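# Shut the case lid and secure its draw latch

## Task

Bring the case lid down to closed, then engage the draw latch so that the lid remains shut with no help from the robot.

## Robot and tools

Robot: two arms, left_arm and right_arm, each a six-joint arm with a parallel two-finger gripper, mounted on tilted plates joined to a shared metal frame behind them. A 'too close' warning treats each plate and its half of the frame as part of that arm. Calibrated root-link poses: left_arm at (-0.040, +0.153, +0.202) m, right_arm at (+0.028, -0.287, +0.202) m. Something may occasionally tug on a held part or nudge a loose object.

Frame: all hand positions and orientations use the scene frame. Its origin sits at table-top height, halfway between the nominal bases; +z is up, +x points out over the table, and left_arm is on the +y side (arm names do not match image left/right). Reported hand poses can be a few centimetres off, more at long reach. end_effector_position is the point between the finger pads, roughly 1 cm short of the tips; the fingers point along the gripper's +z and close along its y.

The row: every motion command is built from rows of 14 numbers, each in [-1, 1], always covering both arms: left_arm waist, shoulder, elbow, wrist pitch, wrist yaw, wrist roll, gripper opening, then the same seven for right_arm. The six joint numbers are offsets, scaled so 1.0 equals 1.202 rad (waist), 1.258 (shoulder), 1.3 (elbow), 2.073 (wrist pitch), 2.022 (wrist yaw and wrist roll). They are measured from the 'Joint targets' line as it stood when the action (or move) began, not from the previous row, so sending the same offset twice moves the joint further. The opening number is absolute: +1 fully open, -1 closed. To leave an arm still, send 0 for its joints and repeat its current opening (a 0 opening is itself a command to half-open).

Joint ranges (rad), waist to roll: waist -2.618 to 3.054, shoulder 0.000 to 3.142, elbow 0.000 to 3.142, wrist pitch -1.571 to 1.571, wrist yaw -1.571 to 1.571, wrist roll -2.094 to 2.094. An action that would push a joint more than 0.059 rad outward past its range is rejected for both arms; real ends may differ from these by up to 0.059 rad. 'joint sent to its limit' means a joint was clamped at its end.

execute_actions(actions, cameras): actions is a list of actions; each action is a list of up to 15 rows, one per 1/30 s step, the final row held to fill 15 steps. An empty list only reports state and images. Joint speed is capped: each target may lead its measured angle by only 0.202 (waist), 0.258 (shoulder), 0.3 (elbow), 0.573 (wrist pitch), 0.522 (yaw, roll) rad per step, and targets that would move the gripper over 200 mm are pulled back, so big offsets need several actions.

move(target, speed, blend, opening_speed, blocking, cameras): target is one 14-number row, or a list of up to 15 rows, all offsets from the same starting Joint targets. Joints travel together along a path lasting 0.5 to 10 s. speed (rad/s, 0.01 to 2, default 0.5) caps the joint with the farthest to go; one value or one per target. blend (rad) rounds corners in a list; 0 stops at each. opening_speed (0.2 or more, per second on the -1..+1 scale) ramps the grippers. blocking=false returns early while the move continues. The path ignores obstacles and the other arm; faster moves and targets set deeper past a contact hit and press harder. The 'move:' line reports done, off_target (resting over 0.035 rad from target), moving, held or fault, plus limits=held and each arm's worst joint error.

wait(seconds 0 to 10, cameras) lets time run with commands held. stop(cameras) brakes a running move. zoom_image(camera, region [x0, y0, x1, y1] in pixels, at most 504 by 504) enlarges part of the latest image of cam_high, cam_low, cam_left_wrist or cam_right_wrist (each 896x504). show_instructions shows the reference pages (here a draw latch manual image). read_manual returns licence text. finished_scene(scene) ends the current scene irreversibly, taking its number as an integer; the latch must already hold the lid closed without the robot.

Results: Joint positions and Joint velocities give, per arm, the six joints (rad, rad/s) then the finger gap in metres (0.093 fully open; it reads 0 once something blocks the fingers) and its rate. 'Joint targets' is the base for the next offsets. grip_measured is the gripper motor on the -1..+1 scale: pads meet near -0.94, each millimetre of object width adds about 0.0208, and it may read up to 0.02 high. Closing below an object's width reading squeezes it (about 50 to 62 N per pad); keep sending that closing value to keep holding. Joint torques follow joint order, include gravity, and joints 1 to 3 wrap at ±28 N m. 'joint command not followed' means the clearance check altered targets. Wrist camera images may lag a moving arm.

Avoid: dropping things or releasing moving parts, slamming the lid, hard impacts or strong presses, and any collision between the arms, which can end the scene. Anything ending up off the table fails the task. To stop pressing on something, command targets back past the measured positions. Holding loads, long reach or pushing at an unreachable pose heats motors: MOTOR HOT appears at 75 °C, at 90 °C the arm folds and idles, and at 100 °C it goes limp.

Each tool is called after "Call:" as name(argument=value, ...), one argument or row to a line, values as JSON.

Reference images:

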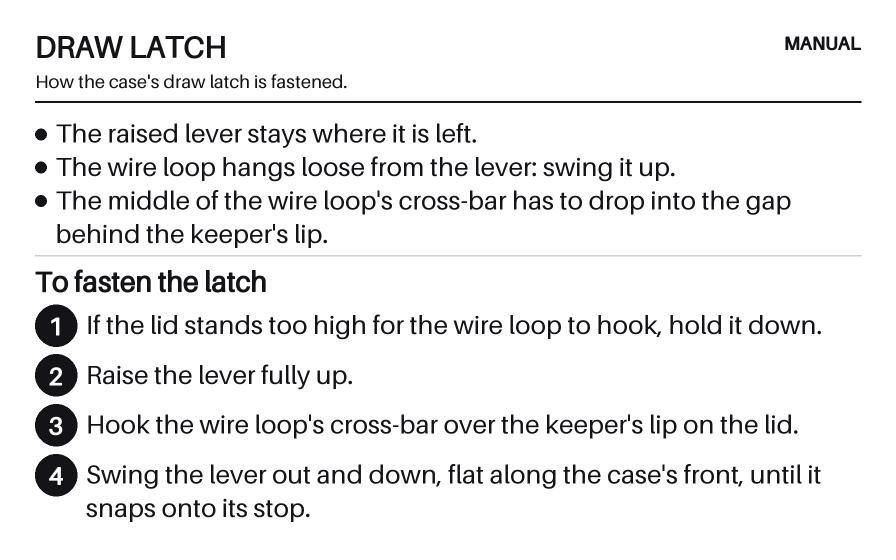

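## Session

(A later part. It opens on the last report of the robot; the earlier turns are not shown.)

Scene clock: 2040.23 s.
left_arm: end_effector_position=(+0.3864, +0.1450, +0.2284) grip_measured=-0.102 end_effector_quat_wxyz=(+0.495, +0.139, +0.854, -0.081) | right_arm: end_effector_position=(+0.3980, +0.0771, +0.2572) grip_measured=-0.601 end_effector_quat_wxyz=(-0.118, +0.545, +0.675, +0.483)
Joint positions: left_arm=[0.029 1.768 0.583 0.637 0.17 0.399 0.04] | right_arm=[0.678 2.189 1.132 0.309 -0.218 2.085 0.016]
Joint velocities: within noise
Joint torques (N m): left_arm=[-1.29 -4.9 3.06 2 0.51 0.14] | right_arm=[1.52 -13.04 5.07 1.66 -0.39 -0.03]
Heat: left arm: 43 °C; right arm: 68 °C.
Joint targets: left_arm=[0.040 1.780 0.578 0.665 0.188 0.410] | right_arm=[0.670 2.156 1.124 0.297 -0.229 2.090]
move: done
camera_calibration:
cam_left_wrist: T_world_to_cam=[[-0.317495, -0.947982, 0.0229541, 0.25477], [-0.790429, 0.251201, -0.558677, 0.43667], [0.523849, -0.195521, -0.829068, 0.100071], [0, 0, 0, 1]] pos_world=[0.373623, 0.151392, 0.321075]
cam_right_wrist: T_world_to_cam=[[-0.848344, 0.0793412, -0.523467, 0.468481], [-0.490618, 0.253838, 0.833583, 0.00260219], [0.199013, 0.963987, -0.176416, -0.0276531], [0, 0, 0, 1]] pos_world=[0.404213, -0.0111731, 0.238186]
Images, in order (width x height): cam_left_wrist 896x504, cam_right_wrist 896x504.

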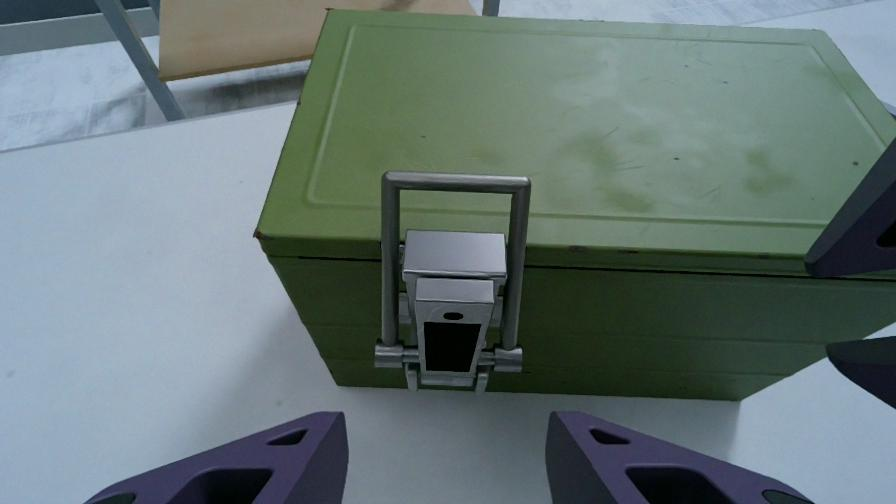

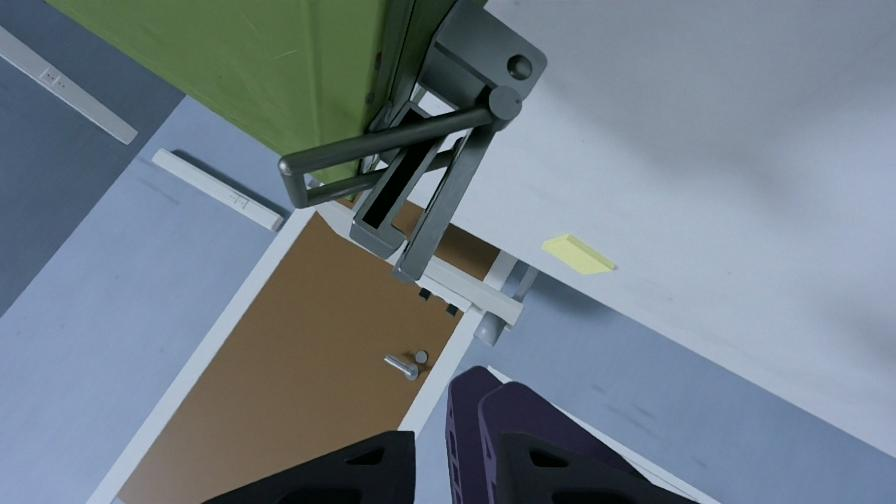

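Call:
move(
  target=[-0.0287,0.1395,0.1021,0.026,-0.0141,-0.0025,-0.1, 0,0,0,0,0,0,-0.6],
  speed=0.3,
  cameras=["cam_left_wrist","cam_right_wrist"],
)

Scene clock: 2052.53 s.
left_arm: end_effector_position=(+0.4127, +0.1343, +0.2030) grip_measured=-0.102 end_effector_quat_wxyz=(+0.488, +0.144, +0.856, -0.086) | right_arm: end_effector_position=(+0.3980, +0.0771, +0.2572) grip_measured=-0.601 end_effector_quat_wxyz=(-0.118, +0.545, +0.675, +0.483)
Joint positions: left_arm=[0.019 1.944 0.688 0.69 0.171 0.399 0.04] | right_arm=[0.678 2.189 1.132 0.309 -0.218 2.085 0.016]
Joint velocities: within noise
Joint torques (N m): left_arm=[-4.1 -5.89 5.01 1.98 0.17 0.08] | right_arm=[1.55 -13.14 5.12 1.72 -0.36 -0.02]
Heat: left arm: 42 °C; right arm: 68 °C.
Joint targets: left_arm=[0.005 1.955 0.711 0.719 0.160 0.405] | right_arm=[0.670 2.156 1.124 0.297 -0.229 2.090]
move: done
camera_calibration:
cam_left_wrist: T_world_to_cam=[[-0.331088, -0.943176, 0.0282788, 0.257413], [-0.793908, 0.262242, -0.54858, 0.443841], [0.509991, -0.204079, -0.83562, 0.0712724], [0, 0, 0, 1]] pos_world=[0.401247, 0.140937, 0.295759]
cam_right_wrist: T_world_to_cam=[[-0.848344, 0.0793412, -0.523467, 0.468481], [-0.490618, 0.253838, 0.833583, 0.00260219], [0.199013, 0.963987, -0.176416, -0.0276531], [0, 0, 0, 1]] pos_world=[0.404213, -0.0111731, 0.238186]
Images, in order (width x height): cam_left_wrist 896x504, cam_right_wrist 896x504.

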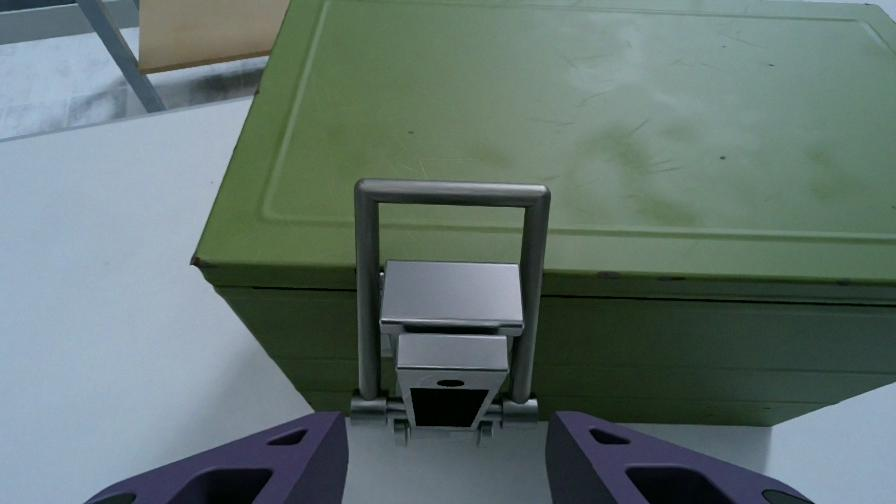

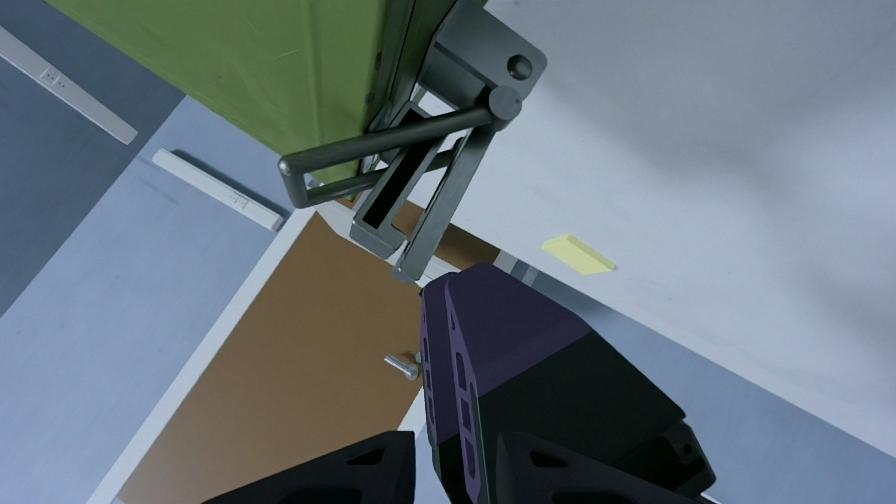

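Call:
move(
  target=[-0.0096,0.0465,0.0341,0.0087,-0.0047,0,-0.1, 0,0,0,0,0,0,-0.6],
  speed=0.2,
  cameras=["cam_left_wrist","cam_right_wrist"],
)

Scene clock: 2060.73 s.
left_arm: end_effector_position=(+0.4241, +0.1289, +0.1969) grip_measured=-0.102 end_effector_quat_wxyz=(+0.491, +0.147, +0.855, -0.085) | right_arm: end_effector_position=(+0.3980, +0.0771, +0.2572) grip_measured=-0.601 end_effector_quat_wxyz=(-0.118, +0.545, +0.675, +0.483)
Joint positions: left_arm=[0.008 2.001 0.733 0.708 0.164 0.399 0.04] | right_arm=[0.678 2.189 1.132 0.309 -0.218 2.085 0.016]
Joint velocities: within noise
Joint torques (N m): left_arm=[-4.31 -6.22 4.97 2 0.14 0.08] | right_arm=[1.54 -12.98 5.11 1.7 -0.34 0.03]
Heat: left arm: 42 °C; right arm: 68 °C.
Joint targets: left_arm=[-0.006 2.014 0.755 0.737 0.150 0.405] | right_arm=[0.670 2.156 1.124 0.297 -0.229 2.090]
move: done
camera_calibration:
cam_left_wrist: T_world_to_cam=[[-0.334964, -0.941947, 0.0231358, 0.258847], [-0.789512, 0.267186, -0.552524, 0.449243], [0.514267, -0.203342, -0.833176, 0.0568489], [0, 0, 0, 1]] pos_world=[0.412152, 0.135348, 0.289594]
cam_right_wrist: T_world_to_cam=[[-0.848344, 0.0793412, -0.523467, 0.468481], [-0.490618, 0.253838, 0.833583, 0.00260219], [0.199013, 0.963987, -0.176416, -0.0276531], [0, 0, 0, 1]] pos_world=[0.404213, -0.0111731, 0.238186]
Images, in order (width x height): cam_left_wrist 896x504, cam_right_wrist 896x504.

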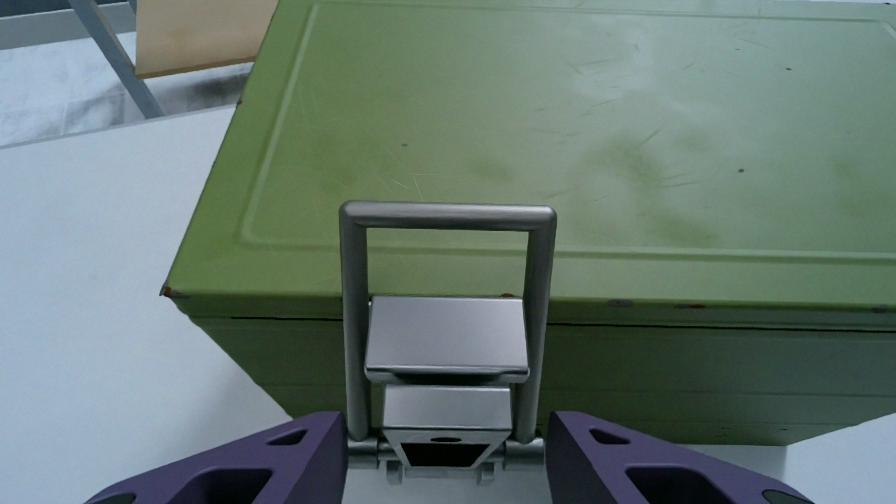

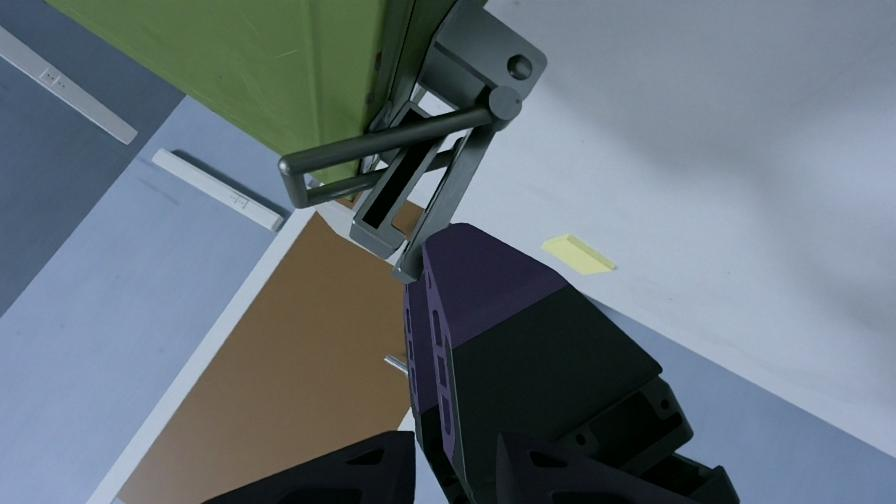

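Call:
move(
  target=[0,0,0,0,0,0,-0.65, 0,0,0,0,0,0,-0.6],
  opening_speed=0.5,
  cameras=["cam_left_wrist","cam_right_wrist"],
)

Scene clock: 2067.83 s.
left_arm: end_effector_position=(+0.4243, +0.1291, +0.1970) grip_measured=-0.633 end_effector_quat_wxyz=(+0.491, +0.147, +0.855, -0.085) | right_arm: end_effector_position=(+0.3980, +0.0771, +0.2572) grip_measured=-0.601 end_effector_quat_wxyz=(-0.118, +0.545, +0.675, +0.483)
Joint positions: left_arm=[0.008 2.001 0.733 0.709 0.163 0.399 0.015] | right_arm=[0.678 2.189 1.132 0.309 -0.218 2.085 0.016]
Joint velocities: within noise
Joint torques (N m): left_arm=[-4.31 -6.19 4.93 2 0.15 0.09] | right_arm=[1.55 -12.92 5.03 1.65 -0.37 -0.01]
Heat: left arm: 42 °C; right arm: 68 °C.
Joint targets: left_arm=[-0.006 2.014 0.755 0.737 0.150 0.405] | right_arm=[0.670 2.156 1.124 0.297 -0.229 2.090]
move: done
camera_calibration:
cam_left_wrist: T_world_to_cam=[[-0.334143, -0.942256, 0.0223993, 0.258905], [-0.789227, 0.266727, -0.553152, 0.44949], [0.515236, -0.20251, -0.832779, 0.0563461], [0, 0, 0, 1]] pos_world=[0.41223, 0.135474, 0.289761]
cam_right_wrist: T_world_to_cam=[[-0.848344, 0.0793412, -0.523467, 0.468481], [-0.490618, 0.253838, 0.833583, 0.00260219], [0.199013, 0.963987, -0.176416, -0.0276531], [0, 0, 0, 1]] pos_world=[0.404213, -0.0111731, 0.238186]
Images, in order (width x height): cam_left_wrist 896x504, cam_right_wrist 896x504.

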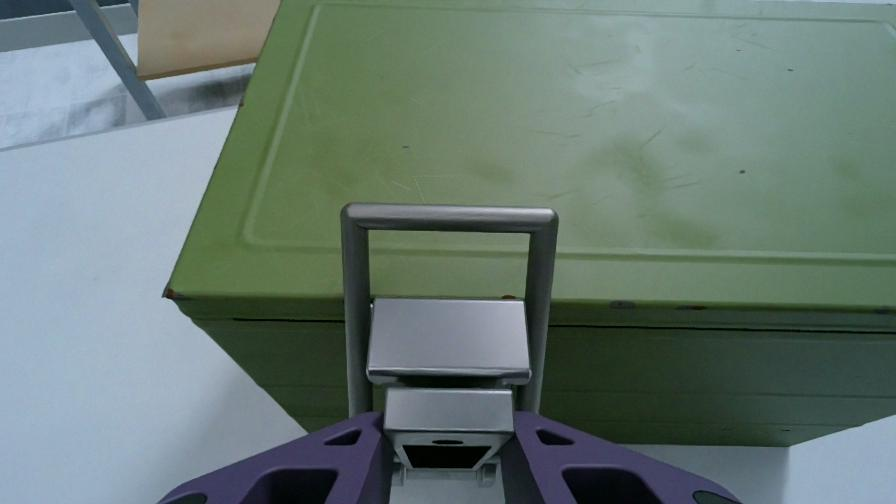

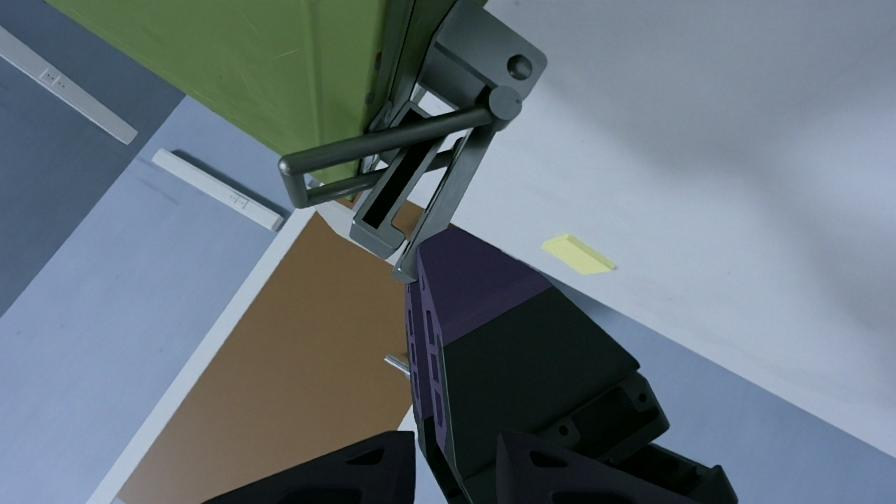

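Call:
move(
  target=[0.0591,-0.0429,-0.1254,0.0507,0.0336,0.0124,-0.65, 0,0,0,0,0,0,-0.6],
  speed=0.2,
  cameras=["cam_left_wrist","cam_right_wrist"],
)

Scene clock: 2112.73 s.
left_arm: end_effector_position=(+0.4001, +0.1370, +0.1895) grip_measured=-0.633 end_effector_quat_wxyz=(+0.507, +0.146, +0.845, -0.086) | right_arm: end_effector_position=(+0.3980, +0.0771, +0.2572) grip_measured=-0.601 end_effector_quat_wxyz=(-0.118, +0.545, +0.675, +0.483)
Joint positions: left_arm=[0.048 1.997 0.611 0.858 0.212 0.418 0.015] | right_arm=[0.678 2.189 1.132 0.309 -0.218 2.085 0.016]
Joint velocities: within noise
Joint torques (N m): left_arm=[-1.03 -10.17 1.07 1.59 0.4 0.14] | right_arm=[1.51 -12.96 5.11 1.7 -0.46 0]
Heat: left arm: 42 °C; right arm: 68 °C.
Joint targets: left_arm=[0.065 1.960 0.592 0.842 0.218 0.430] | right_arm=[0.670 2.156 1.124 0.297 -0.229 2.090]
move: off_target (left_arm); left_arm: the shoulder is farthest, 0.037 rad from its target
camera_calibration:
cam_left_wrist: T_world_to_cam=[[-0.335565, -0.941829, 0.0188284, 0.259642], [-0.768849, 0.262276, -0.583166, 0.422248], [0.544305, -0.210166, -0.812135, 0.0496579], [0, 0, 0, 1]] pos_world=[0.384743, 0.144229, 0.281681]
cam_right_wrist: T_world_to_cam=[[-0.848344, 0.0793412, -0.523467, 0.468481], [-0.490618, 0.253838, 0.833583, 0.00260219], [0.199013, 0.963987, -0.176416, -0.0276531], [0, 0, 0, 1]] pos_world=[0.404213, -0.0111731, 0.238186]
Images, in order (width x height): cam_left_wrist 896x504, cam_right_wrist 896x504.

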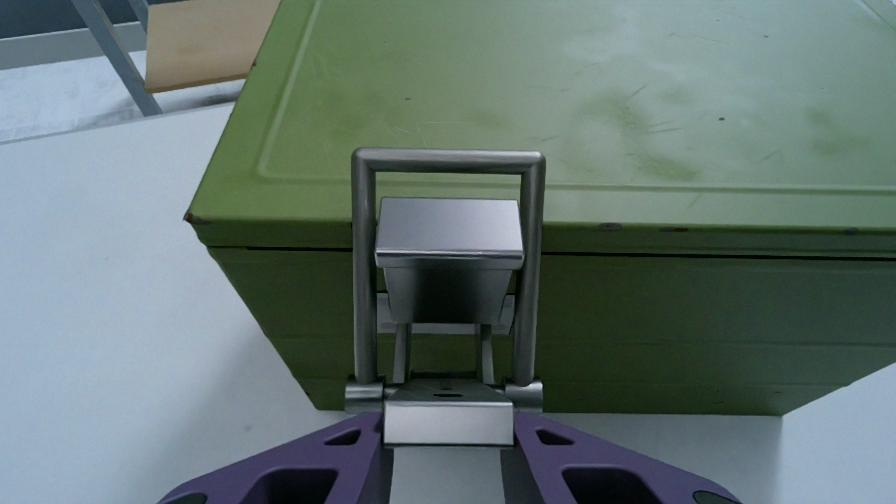

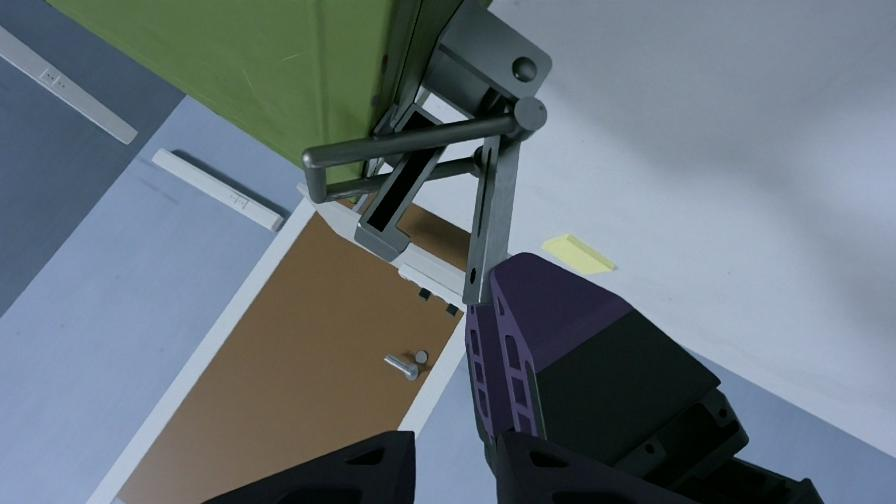

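Call:
move(
  target=[
    [0.0507,0.0795,-0.0723,0.0801,0.0257,0.0173,-0.65, 0,0,0,0,0,0,-0.6],
    [0.0915,0.2266,-0.0708,0.1659,0.046,0.0312,-0.65, 0,0,0,0,0,0,-0.6],
  ],
  speed=0.2,
  blend=0.02,
  cameras=["cam_left_wrist","cam_right_wrist"],
)

Scene clock: 2121.67 s.
left_arm: end_effector_position=(+0.3774, +0.1479, +0.1673) grip_measured=-0.633 end_effector_quat_wxyz=(+0.569, +0.155, +0.802, -0.096) | right_arm: end_effector_position=(+0.3980, +0.0771, +0.2572) grip_measured=-0.601 end_effector_quat_wxyz=(-0.118, +0.545, +0.675, +0.483)
Joint positions: left_arm=[0.157 2.205 0.498 1.299 0.387 0.458 0.015] | right_arm=[0.678 2.189 1.132 0.309 -0.218 2.085 0.016]
Joint velocities: within noise
Joint torques (N m): left_arm=[-0.85 -3.12 1.18 0.66 -0.53 0.4] | right_arm=[1.47 -12.89 5.22 1.66 -0.42 0.01]
Heat: left arm: 44 °C; right arm: 69 °C.
Joint targets: left_arm=[0.175 2.245 0.500 1.186 0.311 0.493] | right_arm=[0.670 2.156 1.124 0.297 -0.229 2.090]
move: off_target (left_arm); left_arm: the wrist pitch is farthest, 0.113 rad from its target
camera_calibration:
cam_left_wrist: T_world_to_cam=[[-0.362858, -0.931844, -0.00141081, 0.274886], [-0.667054, 0.260806, -0.697868, 0.369942], [0.650672, -0.252286, -0.716225, -0.00368171], [0, 0, 0, 1]] pos_world=[0.348911, 0.158739, 0.255921]
cam_right_wrist: T_world_to_cam=[[-0.848344, 0.0793412, -0.523467, 0.468481], [-0.490618, 0.253838, 0.833583, 0.00260219], [0.199013, 0.963987, -0.176416, -0.0276531], [0, 0, 0, 1]] pos_world=[0.404213, -0.0111731, 0.238186]
Images, in order (width x height): cam_left_wrist 896x504, cam_right_wrist 896x504.

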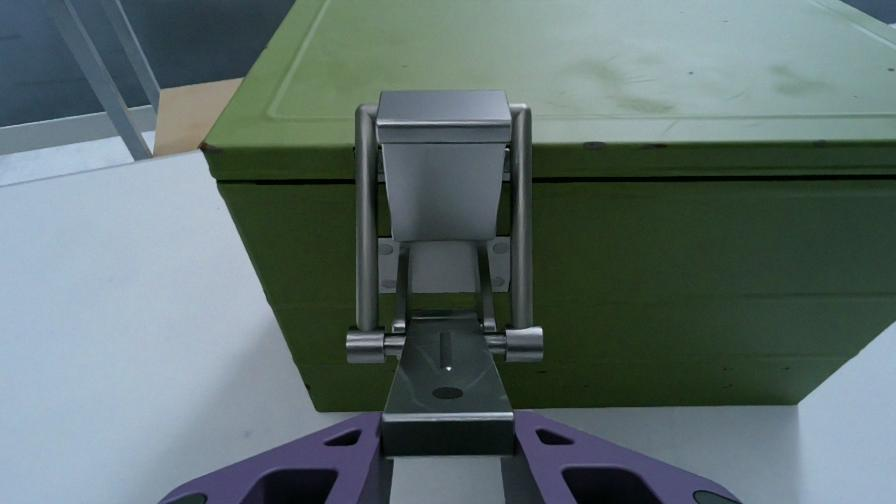

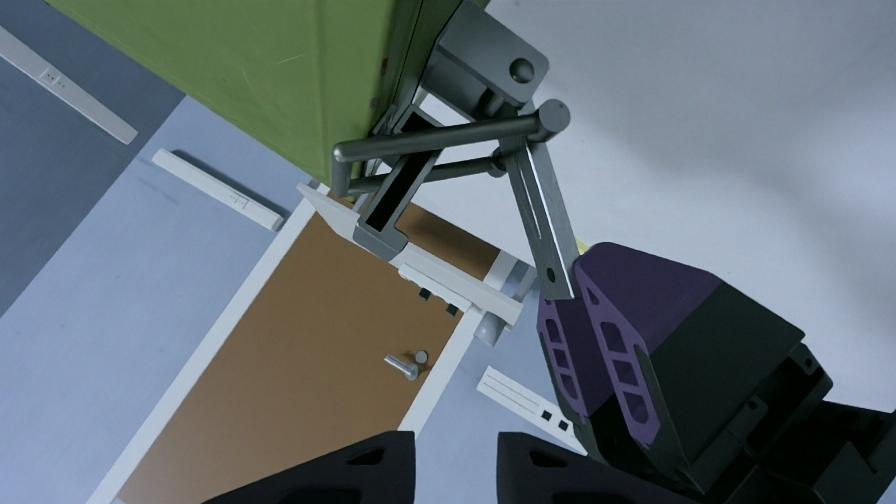

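Call:
move(
  target=[0,0,0,0,0,0,-0.57, 0,0,0,0,0,0,-0.6],
  opening_speed=0.3,
  cameras=["cam_left_wrist","cam_right_wrist"],
)

Scene clock: 2130.37 s.
left_arm: end_effector_position=(+0.3774, +0.1479, +0.1674) grip_measured=-0.563 end_effector_quat_wxyz=(+0.569, +0.156, +0.802, -0.096) | right_arm: end_effector_position=(+0.3980, +0.0771, +0.2572) grip_measured=-0.601 end_effector_quat_wxyz=(-0.118, +0.545, +0.675, +0.483)
Joint positions: left_arm=[0.157 2.205 0.498 1.299 0.387 0.46 0.018] | right_arm=[0.678 2.189 1.132 0.309 -0.218 2.085 0.016]
Joint velocities: within noise
Joint torques (N m): left_arm=[-0.84 -3.14 1.2 0.66 -0.54 0.37] | right_arm=[1.81 -13 5.35 1.71 -0.4 0.02]
Heat: left arm: 42 °C; right arm: 69 °C.
Joint targets: left_arm=[0.175 2.245 0.500 1.186 0.311 0.493] | right_arm=[0.670 2.156 1.124 0.297 -0.229 2.090]
move: off_target (left_arm); left_arm: the wrist pitch is farthest, 0.113 rad from its target
camera_calibration:
cam_left_wrist: T_world_to_cam=[[-0.363786, -0.931475, -0.00364334, 0.275535], [-0.665931, 0.262809, -0.698189, 0.369371], [0.651303, -0.251565, -0.715905, -0.00403328], [0, 0, 0, 1]] pos_world=[0.348838, 0.158565, 0.256007]
cam_right_wrist: T_world_to_cam=[[-0.848344, 0.0793412, -0.523467, 0.468481], [-0.490618, 0.253838, 0.833583, 0.00260219], [0.199013, 0.963987, -0.176416, -0.0276531], [0, 0, 0, 1]] pos_world=[0.404213, -0.0111731, 0.238186]
Images, in order (width x height): cam_left_wrist 896x504, cam_right_wrist 896x504.

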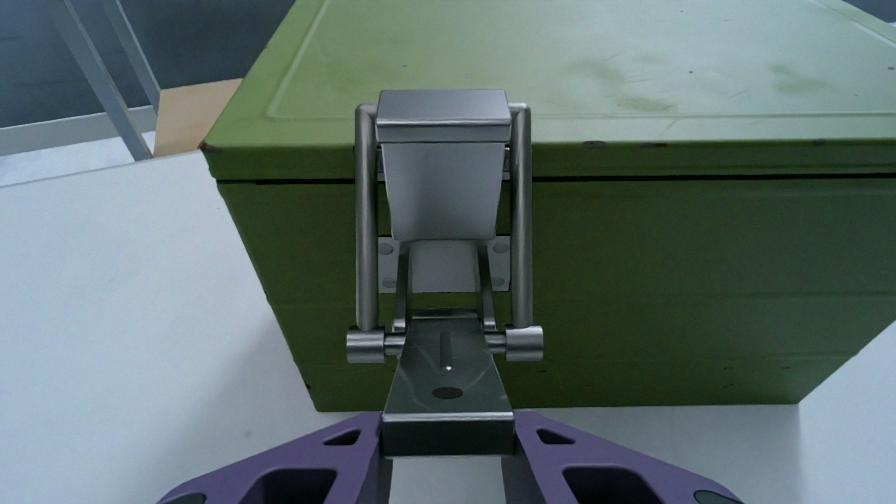

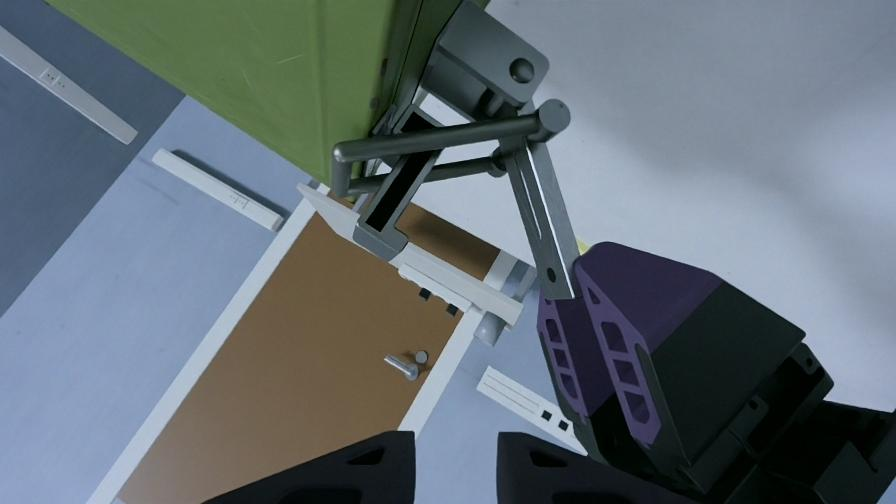

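Call:
move(
  target=[0,0,0,0,0,0,-0.2, 0,0,0,0,0,0,-0.6],
  opening_speed=1.0,
  cameras=[],
)

Call:
move(
  target=[
    [-0.025,-0.3617,-0.1,-0.1573,-0.0104,-0.0064,-0.2, 0,0,0,0,0,0,-0.6],
    [-0.1539,-0.5763,0.1769,-0.6107,-0.1489,-0.0262,-0.98, 0,0,0,0,0,0,-0.6],
    [-0.2205,-0.2107,0.5654,-0.7916,-0.2379,-0.0806,-0.98, 0,0,0,0,0,0,-0.6],
  ],
  speed=0.5,
  cameras=["cam_left_wrist","cam_right_wrist"],
)

Scene clock: 2194.00 s.
left_arm: end_effector_position=(+0.3611, +0.1493, +0.1302) grip_measured=-0.202 end_effector_quat_wxyz=(+0.507, +0.150, +0.844, -0.092) | right_arm: end_effector_position=(+0.3980, +0.0771, +0.2572) grip_measured=-0.601 end_effector_quat_wxyz=(-0.118, +0.545, +0.675, +0.483)
Joint positions: left_arm=[0.165 2.236 0.498 1.189 0.325 0.482 0.036] | right_arm=[0.678 2.189 1.132 0.309 -0.218 2.085 0.016]
Joint velocities: within noise
Joint torques (N m): left_arm=[-1.55 -5.82 0.96 1.67 0.21 0.16] | right_arm=[1.52 -13.07 5.2 1.68 -0.42 -0.01]
Heat: left arm: 37 °C; right arm: 69 °C.
Joint targets: left_arm=[0.175 2.245 0.500 1.186 0.311 0.493] | right_arm=[0.670 2.156 1.124 0.297 -0.229 2.090]
move: done
No camera images: "cameras" was empty.

Scene clock: 2199.90 s.
left_arm: end_effector_position=(+0.3866, +0.1449, +0.1907) grip_measured=-0.974 end_effector_quat_wxyz=(+0.169, +0.171, +0.970, -0.028) | right_arm: end_effector_position=(+0.3980, +0.0771, +0.2572) grip_measured=-0.601 end_effector_quat_wxyz=(-0.118, +0.545, +0.675, +0.483)
Joint positions: left_arm=[-0.077 1.968 1.206 -0.447 -0.155 0.342 0] | right_arm=[0.678 2.189 1.132 0.309 -0.218 2.085 0.016]
Joint velocities: within noise
Joint torques (N m): left_arm=[-4.55 -7.08 6.64 0.85 -0.03 -0.09] | right_arm=[1.69 -12.83 5.07 1.67 -0.35 -0.03]
Heat: left arm: 38 °C; right arm: 69 °C.
Joint targets: left_arm=[-0.090 1.980 1.235 -0.455 -0.170 0.330] | right_arm=[0.670 2.156 1.124 0.297 -0.229 2.090]
move: done
camera_calibration:
cam_left_wrist: T_world_to_cam=[[-0.32841, -0.94445, 0.0127266, 0.261205], [-0.938103, 0.327713, 0.112105, 0.333831], [-0.110048, 0.0248776, -0.993615, 0.313195], [0, 0, 0, 1]] pos_world=[0.433416, 0.129503, 0.270447]
cam_right_wrist: T_world_to_cam=[[-0.848344, 0.0793412, -0.523467, 0.468481], [-0.490618, 0.253838, 0.833583, 0.00260219], [0.199013, 0.963987, -0.176416, -0.0276531], [0, 0, 0, 1]] pos_world=[0.404213, -0.0111731, 0.238186]
Images, in order (width x height): cam_left_wrist 896x504, cam_right_wrist 896x504.

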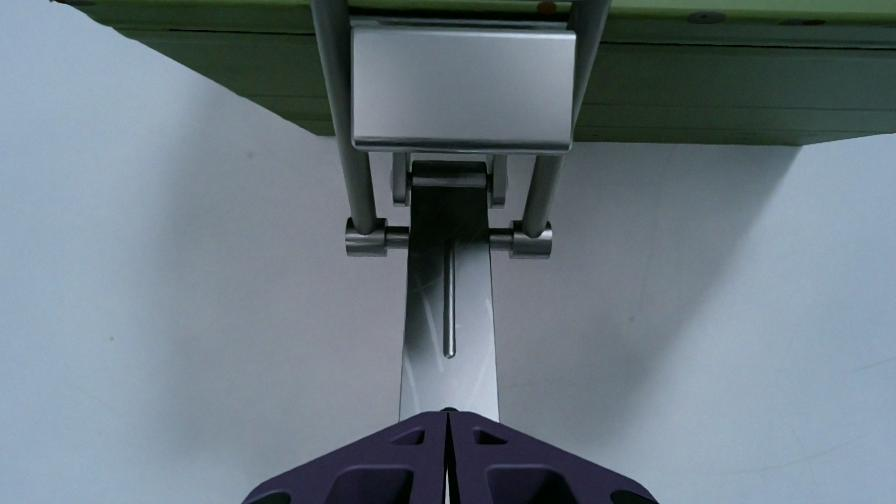

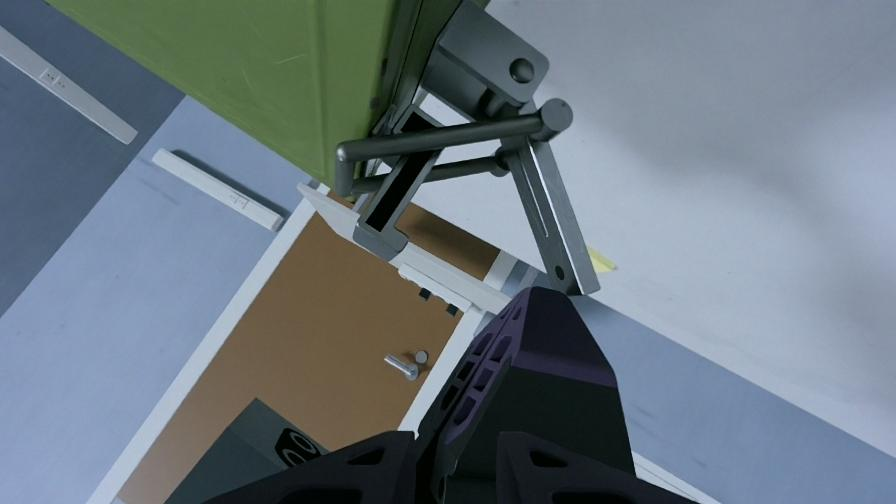

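Call:
move(
  target=[
    [0.025,0.0286,-0.0454,0.0458,0.0148,0,-0.98, 0,0,0,0,0,0,-0.6],
    [0.0449,0.0302,-0.1054,0.0839,0.0193,0.0025,-0.98, 0,0,0,0,0,0,-0.6],
    [0.0607,0.0596,-0.14,0.1245,0.0227,0.0099,-0.98, 0,0,0,0,0,0,-0.6],
  ],
  speed=0.2,
  blend=0.01,
  cameras=["cam_left_wrist","cam_right_wrist"],
)

Scene clock: 2218.87 s.
left_arm: end_effector_position=(+0.3716, +0.1496, +0.1369) grip_measured=-0.974 end_effector_quat_wxyz=(+0.171, +0.148, +0.974, -0.031) | right_arm: end_effector_position=(+0.3980, +0.0771, +0.2572) grip_measured=-0.601 end_effector_quat_wxyz=(-0.118, +0.545, +0.675, +0.483)
Joint positions: left_arm=[-0.029 2.04 1.06 -0.217 -0.138 0.342 0] | right_arm=[0.678 2.189 1.132 0.309 -0.218 2.085 0.016]
Joint velocities: within noise
Joint torques (N m): left_arm=[-1.96 -6.67 3.06 1.14 0.32 0.12] | right_arm=[1.62 -12.82 4.98 1.72 -0.42 0.01]
Heat: left arm: 40 °C; right arm: 69 °C.
Joint targets: left_arm=[-0.017 2.055 1.053 -0.197 -0.124 0.350] | right_arm=[0.670 2.156 1.124 0.297 -0.229 2.090]
move: done
camera_calibration:
cam_left_wrist: T_world_to_cam=[[-0.285985, -0.957876, 0.0261804, 0.245836], [-0.951803, 0.28712, 0.10786, 0.336044], [-0.110834, 0.00592781, -0.993821, 0.261057], [0, 0, 0, 1]] pos_world=[0.419087, 0.137448, 0.216762]
cam_right_wrist: T_world_to_cam=[[-0.848344, 0.0793412, -0.523467, 0.468481], [-0.490618, 0.253838, 0.833583, 0.00260219], [0.199013, 0.963987, -0.176416, -0.0276531], [0, 0, 0, 1]] pos_world=[0.404213, -0.0111731, 0.238186]
Images, in order (width x height): cam_left_wrist 896x504, cam_right_wrist 896x504.

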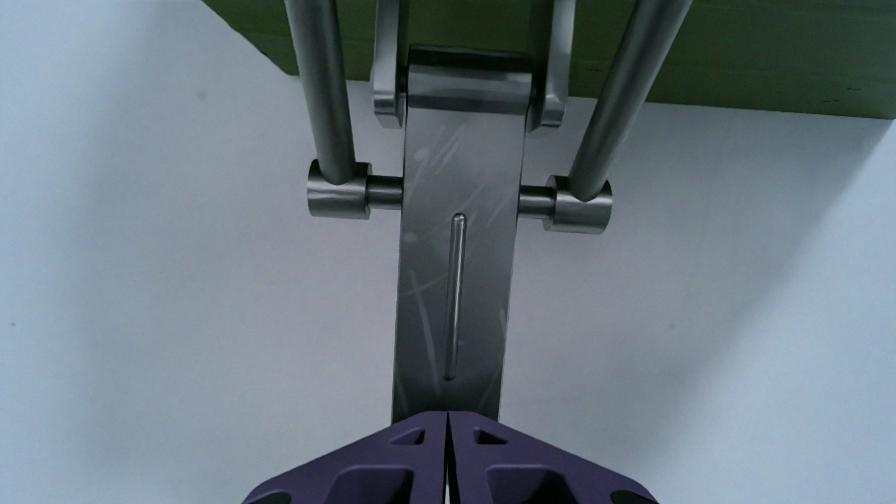

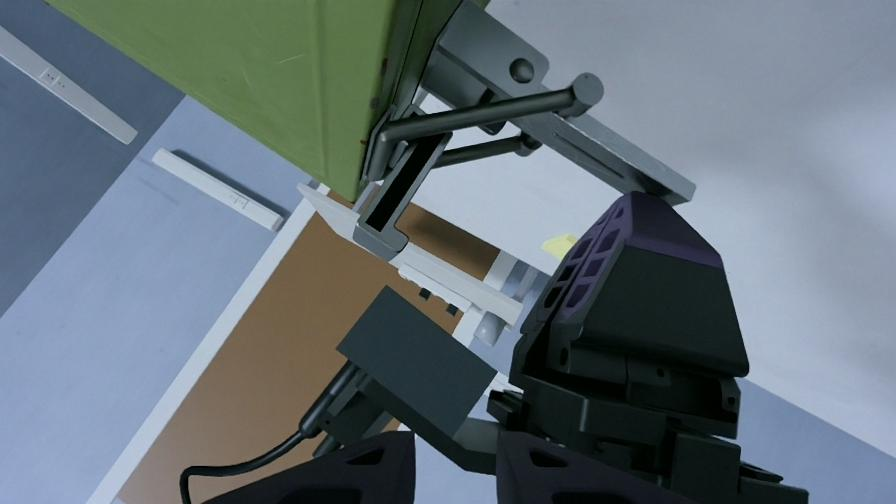

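Call:
move(
  target=[
    [0.0408,0.0346,-0.1231,0.1778,0.0492,0.0334,-0.98, -0.008,-0.05,-0.044,-0.0025,-0.003,0,-0.6],
    [0.0815,0.0692,-0.2462,0.3555,0.0984,0.0668,-0.98, -0.0166,-0.099,-0.088,-0.005,-0.006,0,-0.6],
  ],
  speed=0.25,
  blend=0.01,
  cameras=["cam_left_wrist","cam_right_wrist"],
)

Scene clock: 2229.43 s.
left_arm: end_effector_position=(+0.3737, +0.1486, +0.1070) grip_measured=-0.974 end_effector_quat_wxyz=(+0.341, +0.157, +0.925, -0.059) | right_arm: end_effector_position=(+0.3844, +0.0501, +0.2708) grip_measured=-0.601 end_effector_quat_wxyz=(-0.120, +0.550, +0.671, +0.483)
Joint positions: left_arm=[0.069 2.113 0.732 0.511 0.066 0.473 0] | right_arm=[0.658 2.065 1.017 0.3 -0.229 2.085 0.016]
Joint velocities: within noise
Joint torques (N m): left_arm=[-1.73 -4.7 2.41 1.67 0.39 0.15] | right_arm=[1.4 -12.18 5.15 1.66 -0.42 -0.02]
Heat: left arm: 40 °C; right arm: 69 °C.
Joint targets: left_arm=[0.080 2.142 0.734 0.540 0.075 0.486] | right_arm=[0.650 2.032 1.009 0.287 -0.241 2.090]
move: done
camera_calibration:
cam_left_wrist: T_world_to_cam=[[-0.324633, -0.945579, 0.0222329, 0.259313], [-0.918083, 0.309366, -0.247824, 0.363656], [0.227459, -0.100863, -0.96855, 0.118332], [0, 0, 0, 1]] pos_world=[0.391132, 0.144634, 0.198968]
cam_right_wrist: T_world_to_cam=[[-0.851666, 0.0902188, -0.516261, 0.464987], [-0.481499, 0.254267, 0.838754, -0.0134568], [0.206939, 0.962917, -0.17311, -0.000422504], [0, 0, 0, 1]] pos_world=[0.389622, -0.0381221, 0.251268]
Images, in order (width x height): cam_left_wrist 896x504, cam_right_wrist 896x504.

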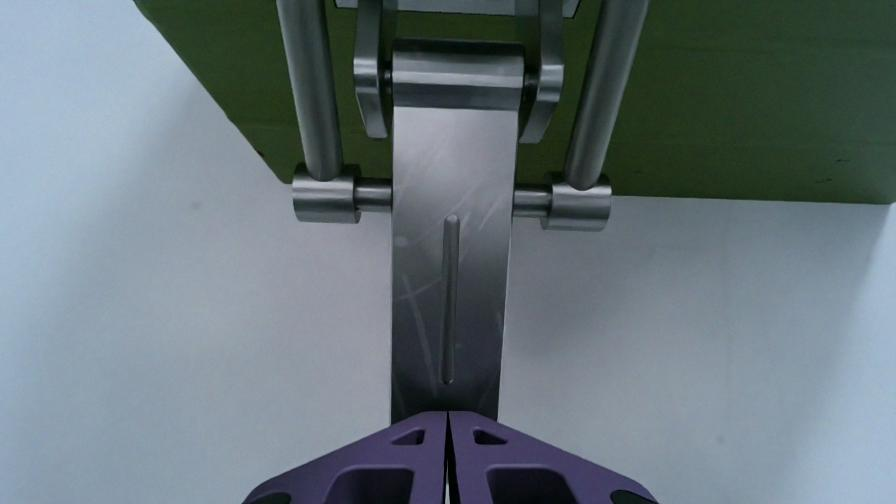

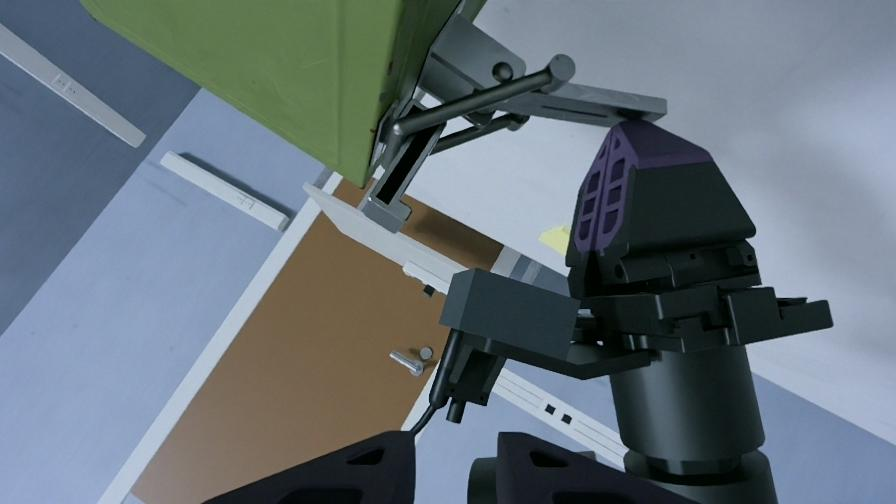

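Call:
move(
  target=[0.0516,0.2266,0.0,0.2595,0.0816,0.0045,-0.98, 0,0,0,0,0,0,-0.6],
  speed=0.25,
  cameras=["cam_left_wrist","cam_right_wrist"],
)

Scene clock: 2242.67 s.
left_arm: end_effector_position=(+0.3932, +0.1417, +0.0775) grip_measured=-0.974 end_effector_quat_wxyz=(+0.457, +0.150, +0.873, -0.083) | right_arm: end_effector_position=(+0.3844, +0.0501, +0.2708) grip_measured=-0.601 end_effector_quat_wxyz=(-0.120, +0.550, +0.671, +0.483)
Joint positions: left_arm=[0.134 2.41 0.722 1.04 0.241 0.483 0] | right_arm=[0.658 2.065 1.017 0.3 -0.229 2.085 0.016]
Joint velocities: within noise
Joint torques (N m): left_arm=[-2.11 -6.2 1.91 1.98 0.35 0.14] | right_arm=[1.33 -12.16 5.29 1.68 -0.39 -0.02]
Heat: left arm: 39 °C; right arm: 67 °C.
Joint targets: left_arm=[0.143 2.427 0.733 1.078 0.240 0.495] | right_arm=[0.650 2.032 1.009 0.287 -0.241 2.090]
move: off_target (left_arm); left_arm: the wrist pitch is farthest, 0.038 rad from its target
camera_calibration:
cam_left_wrist: T_world_to_cam=[[-0.335944, -0.941431, 0.0291349, 0.263105], [-0.826938, 0.279998, -0.487621, 0.363365], [0.450904, -0.187906, -0.872569, 0.00171016], [0, 0, 0, 1]] pos_world=[0.388098, 0.146275, 0.171011]
cam_right_wrist: T_world_to_cam=[[-0.851741, 0.0900731, -0.516162, 0.464964], [-0.481497, 0.253941, 0.838853, -0.013519], [0.206633, 0.963016, -0.172922, -0.00038254], [0, 0, 0, 1]] pos_world=[0.389599, -0.0380793, 0.251271]
Images, in order (width x height): cam_left_wrist 896x504, cam_right_wrist 896x504.

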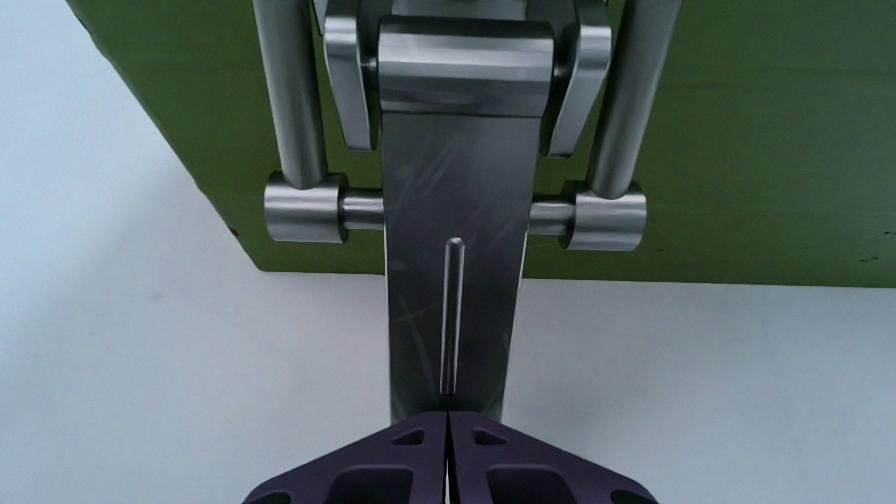

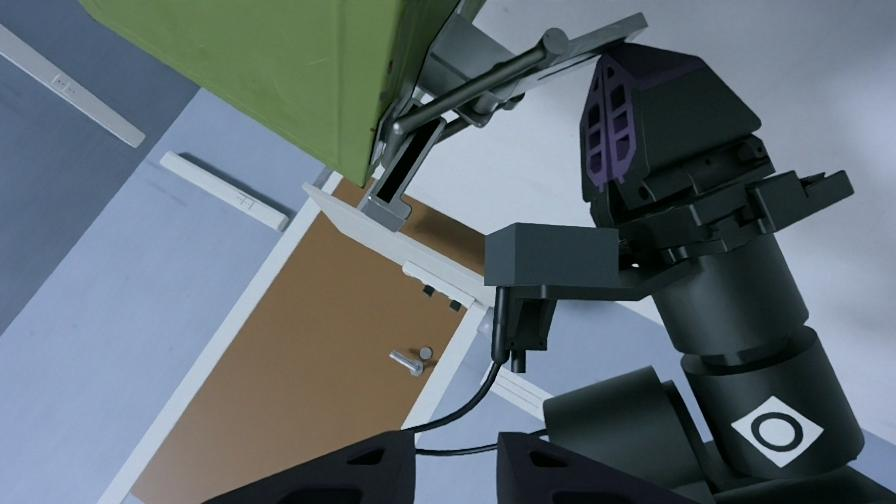

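Call:
move(
  target=[0.0183,0.1614,0.0631,0.1365,0.0485,0.0025,-0.98, 0,0,0,0,0,0,-0.6],
  speed=0.2,
  cameras=["cam_left_wrist","cam_right_wrist"],
)

Scene clock: 2251.40 s.
left_arm: end_effector_position=(+0.4127, +0.1379, +0.0663) grip_measured=-0.974 end_effector_quat_wxyz=(+0.534, +0.155, +0.827, -0.077) | right_arm: end_effector_position=(+0.3844, +0.0501, +0.2708) grip_measured=-0.601 end_effector_quat_wxyz=(-0.120, +0.550, +0.671, +0.483)
Joint positions: left_arm=[0.154 2.617 0.805 1.332 0.32 0.488 0] | right_arm=[0.658 2.065 1.017 0.3 -0.229 2.085 0.016]
Joint velocities: within noise
Joint torques (N m): left_arm=[-2.04 -6.94 1.32 2.01 0.54 0.14] | right_arm=[1.17 -12.07 5.29 1.68 -0.41 0.02]
Heat: left arm: 39 °C; right arm: 66 °C.
Joint targets: left_arm=[0.165 2.630 0.815 1.361 0.338 0.500] | right_arm=[0.650 2.032 1.009 0.287 -0.241 2.090]
move: done
camera_calibration:
cam_left_wrist: T_world_to_cam=[[-0.340599, -0.940054, -0.0170752, 0.271199], [-0.725596, 0.27436, -0.63106, 0.343493], [0.597915, -0.202549, -0.775546, -0.0826605], [0, 0, 0, 1]] pos_world=[0.391031, 0.143958, 0.157288]
cam_right_wrist: T_world_to_cam=[[-0.851741, 0.0900731, -0.516162, 0.464964], [-0.481497, 0.253941, 0.838853, -0.013519], [0.206633, 0.963016, -0.172922, -0.00038254], [0, 0, 0, 1]] pos_world=[0.389599, -0.0380793, 0.251271]
Images, in order (width x height): cam_left_wrist 896x504, cam_right_wrist 896x504.

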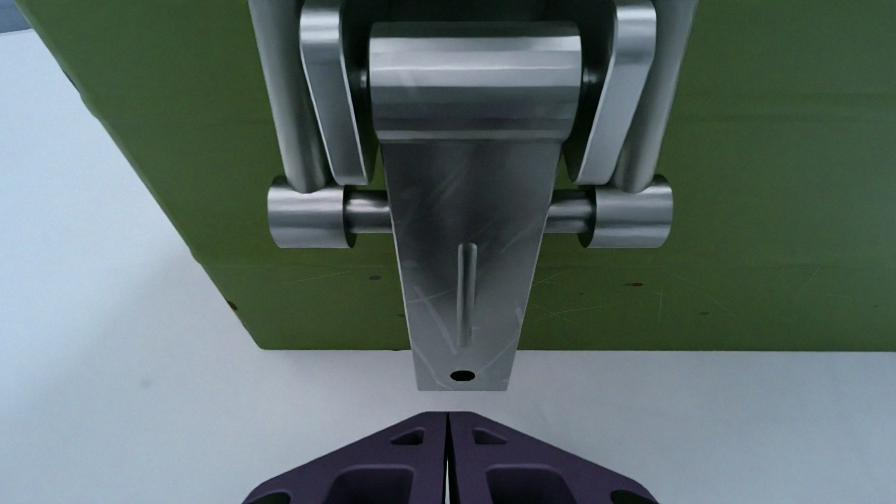

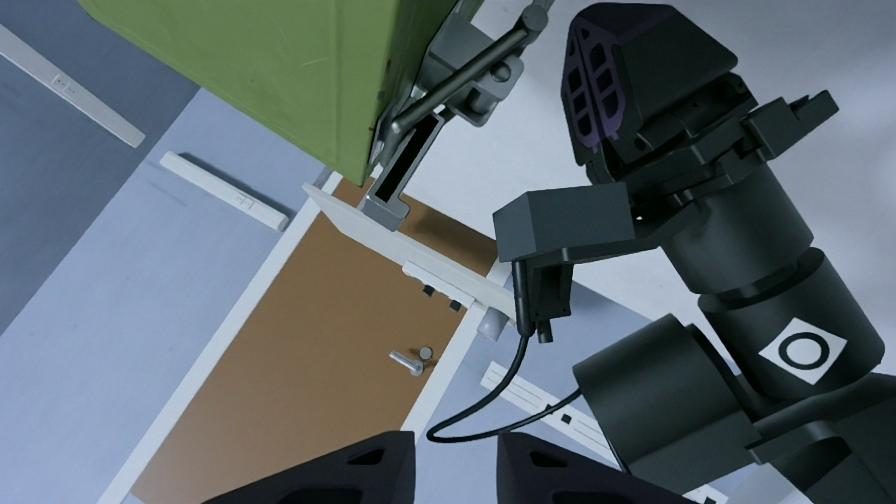

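Call:
zoom_image(
  camera="cam_right_wrist",
  region=[340, 0, 600, 240],
)

Call:
zoom_image(
  camera="cam_left_wrist",
  region=[240, 0, 700, 420],
)

Scaled by 1.938 from the camera's 896x504 image, which has a finer 1280x720 frame.

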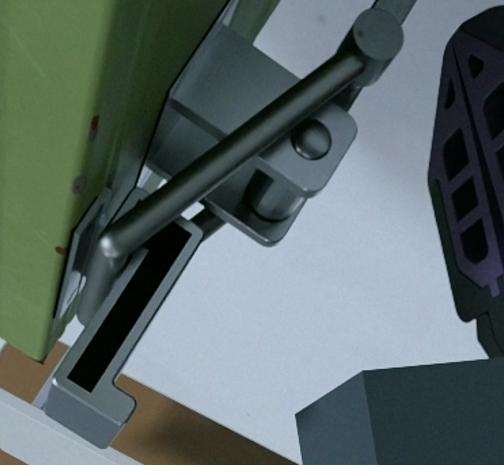

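Scaled by 1.096 from the camera's 896x504 image, which has a finer 1280x720 frame.

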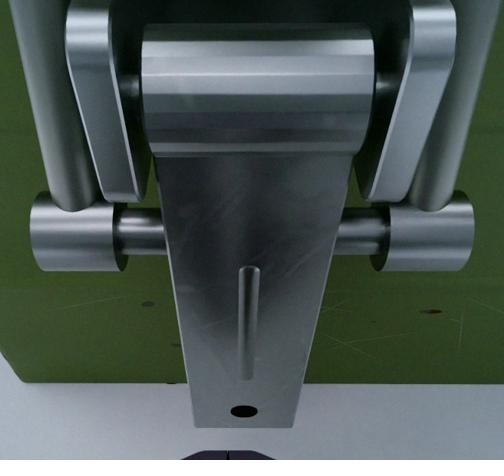

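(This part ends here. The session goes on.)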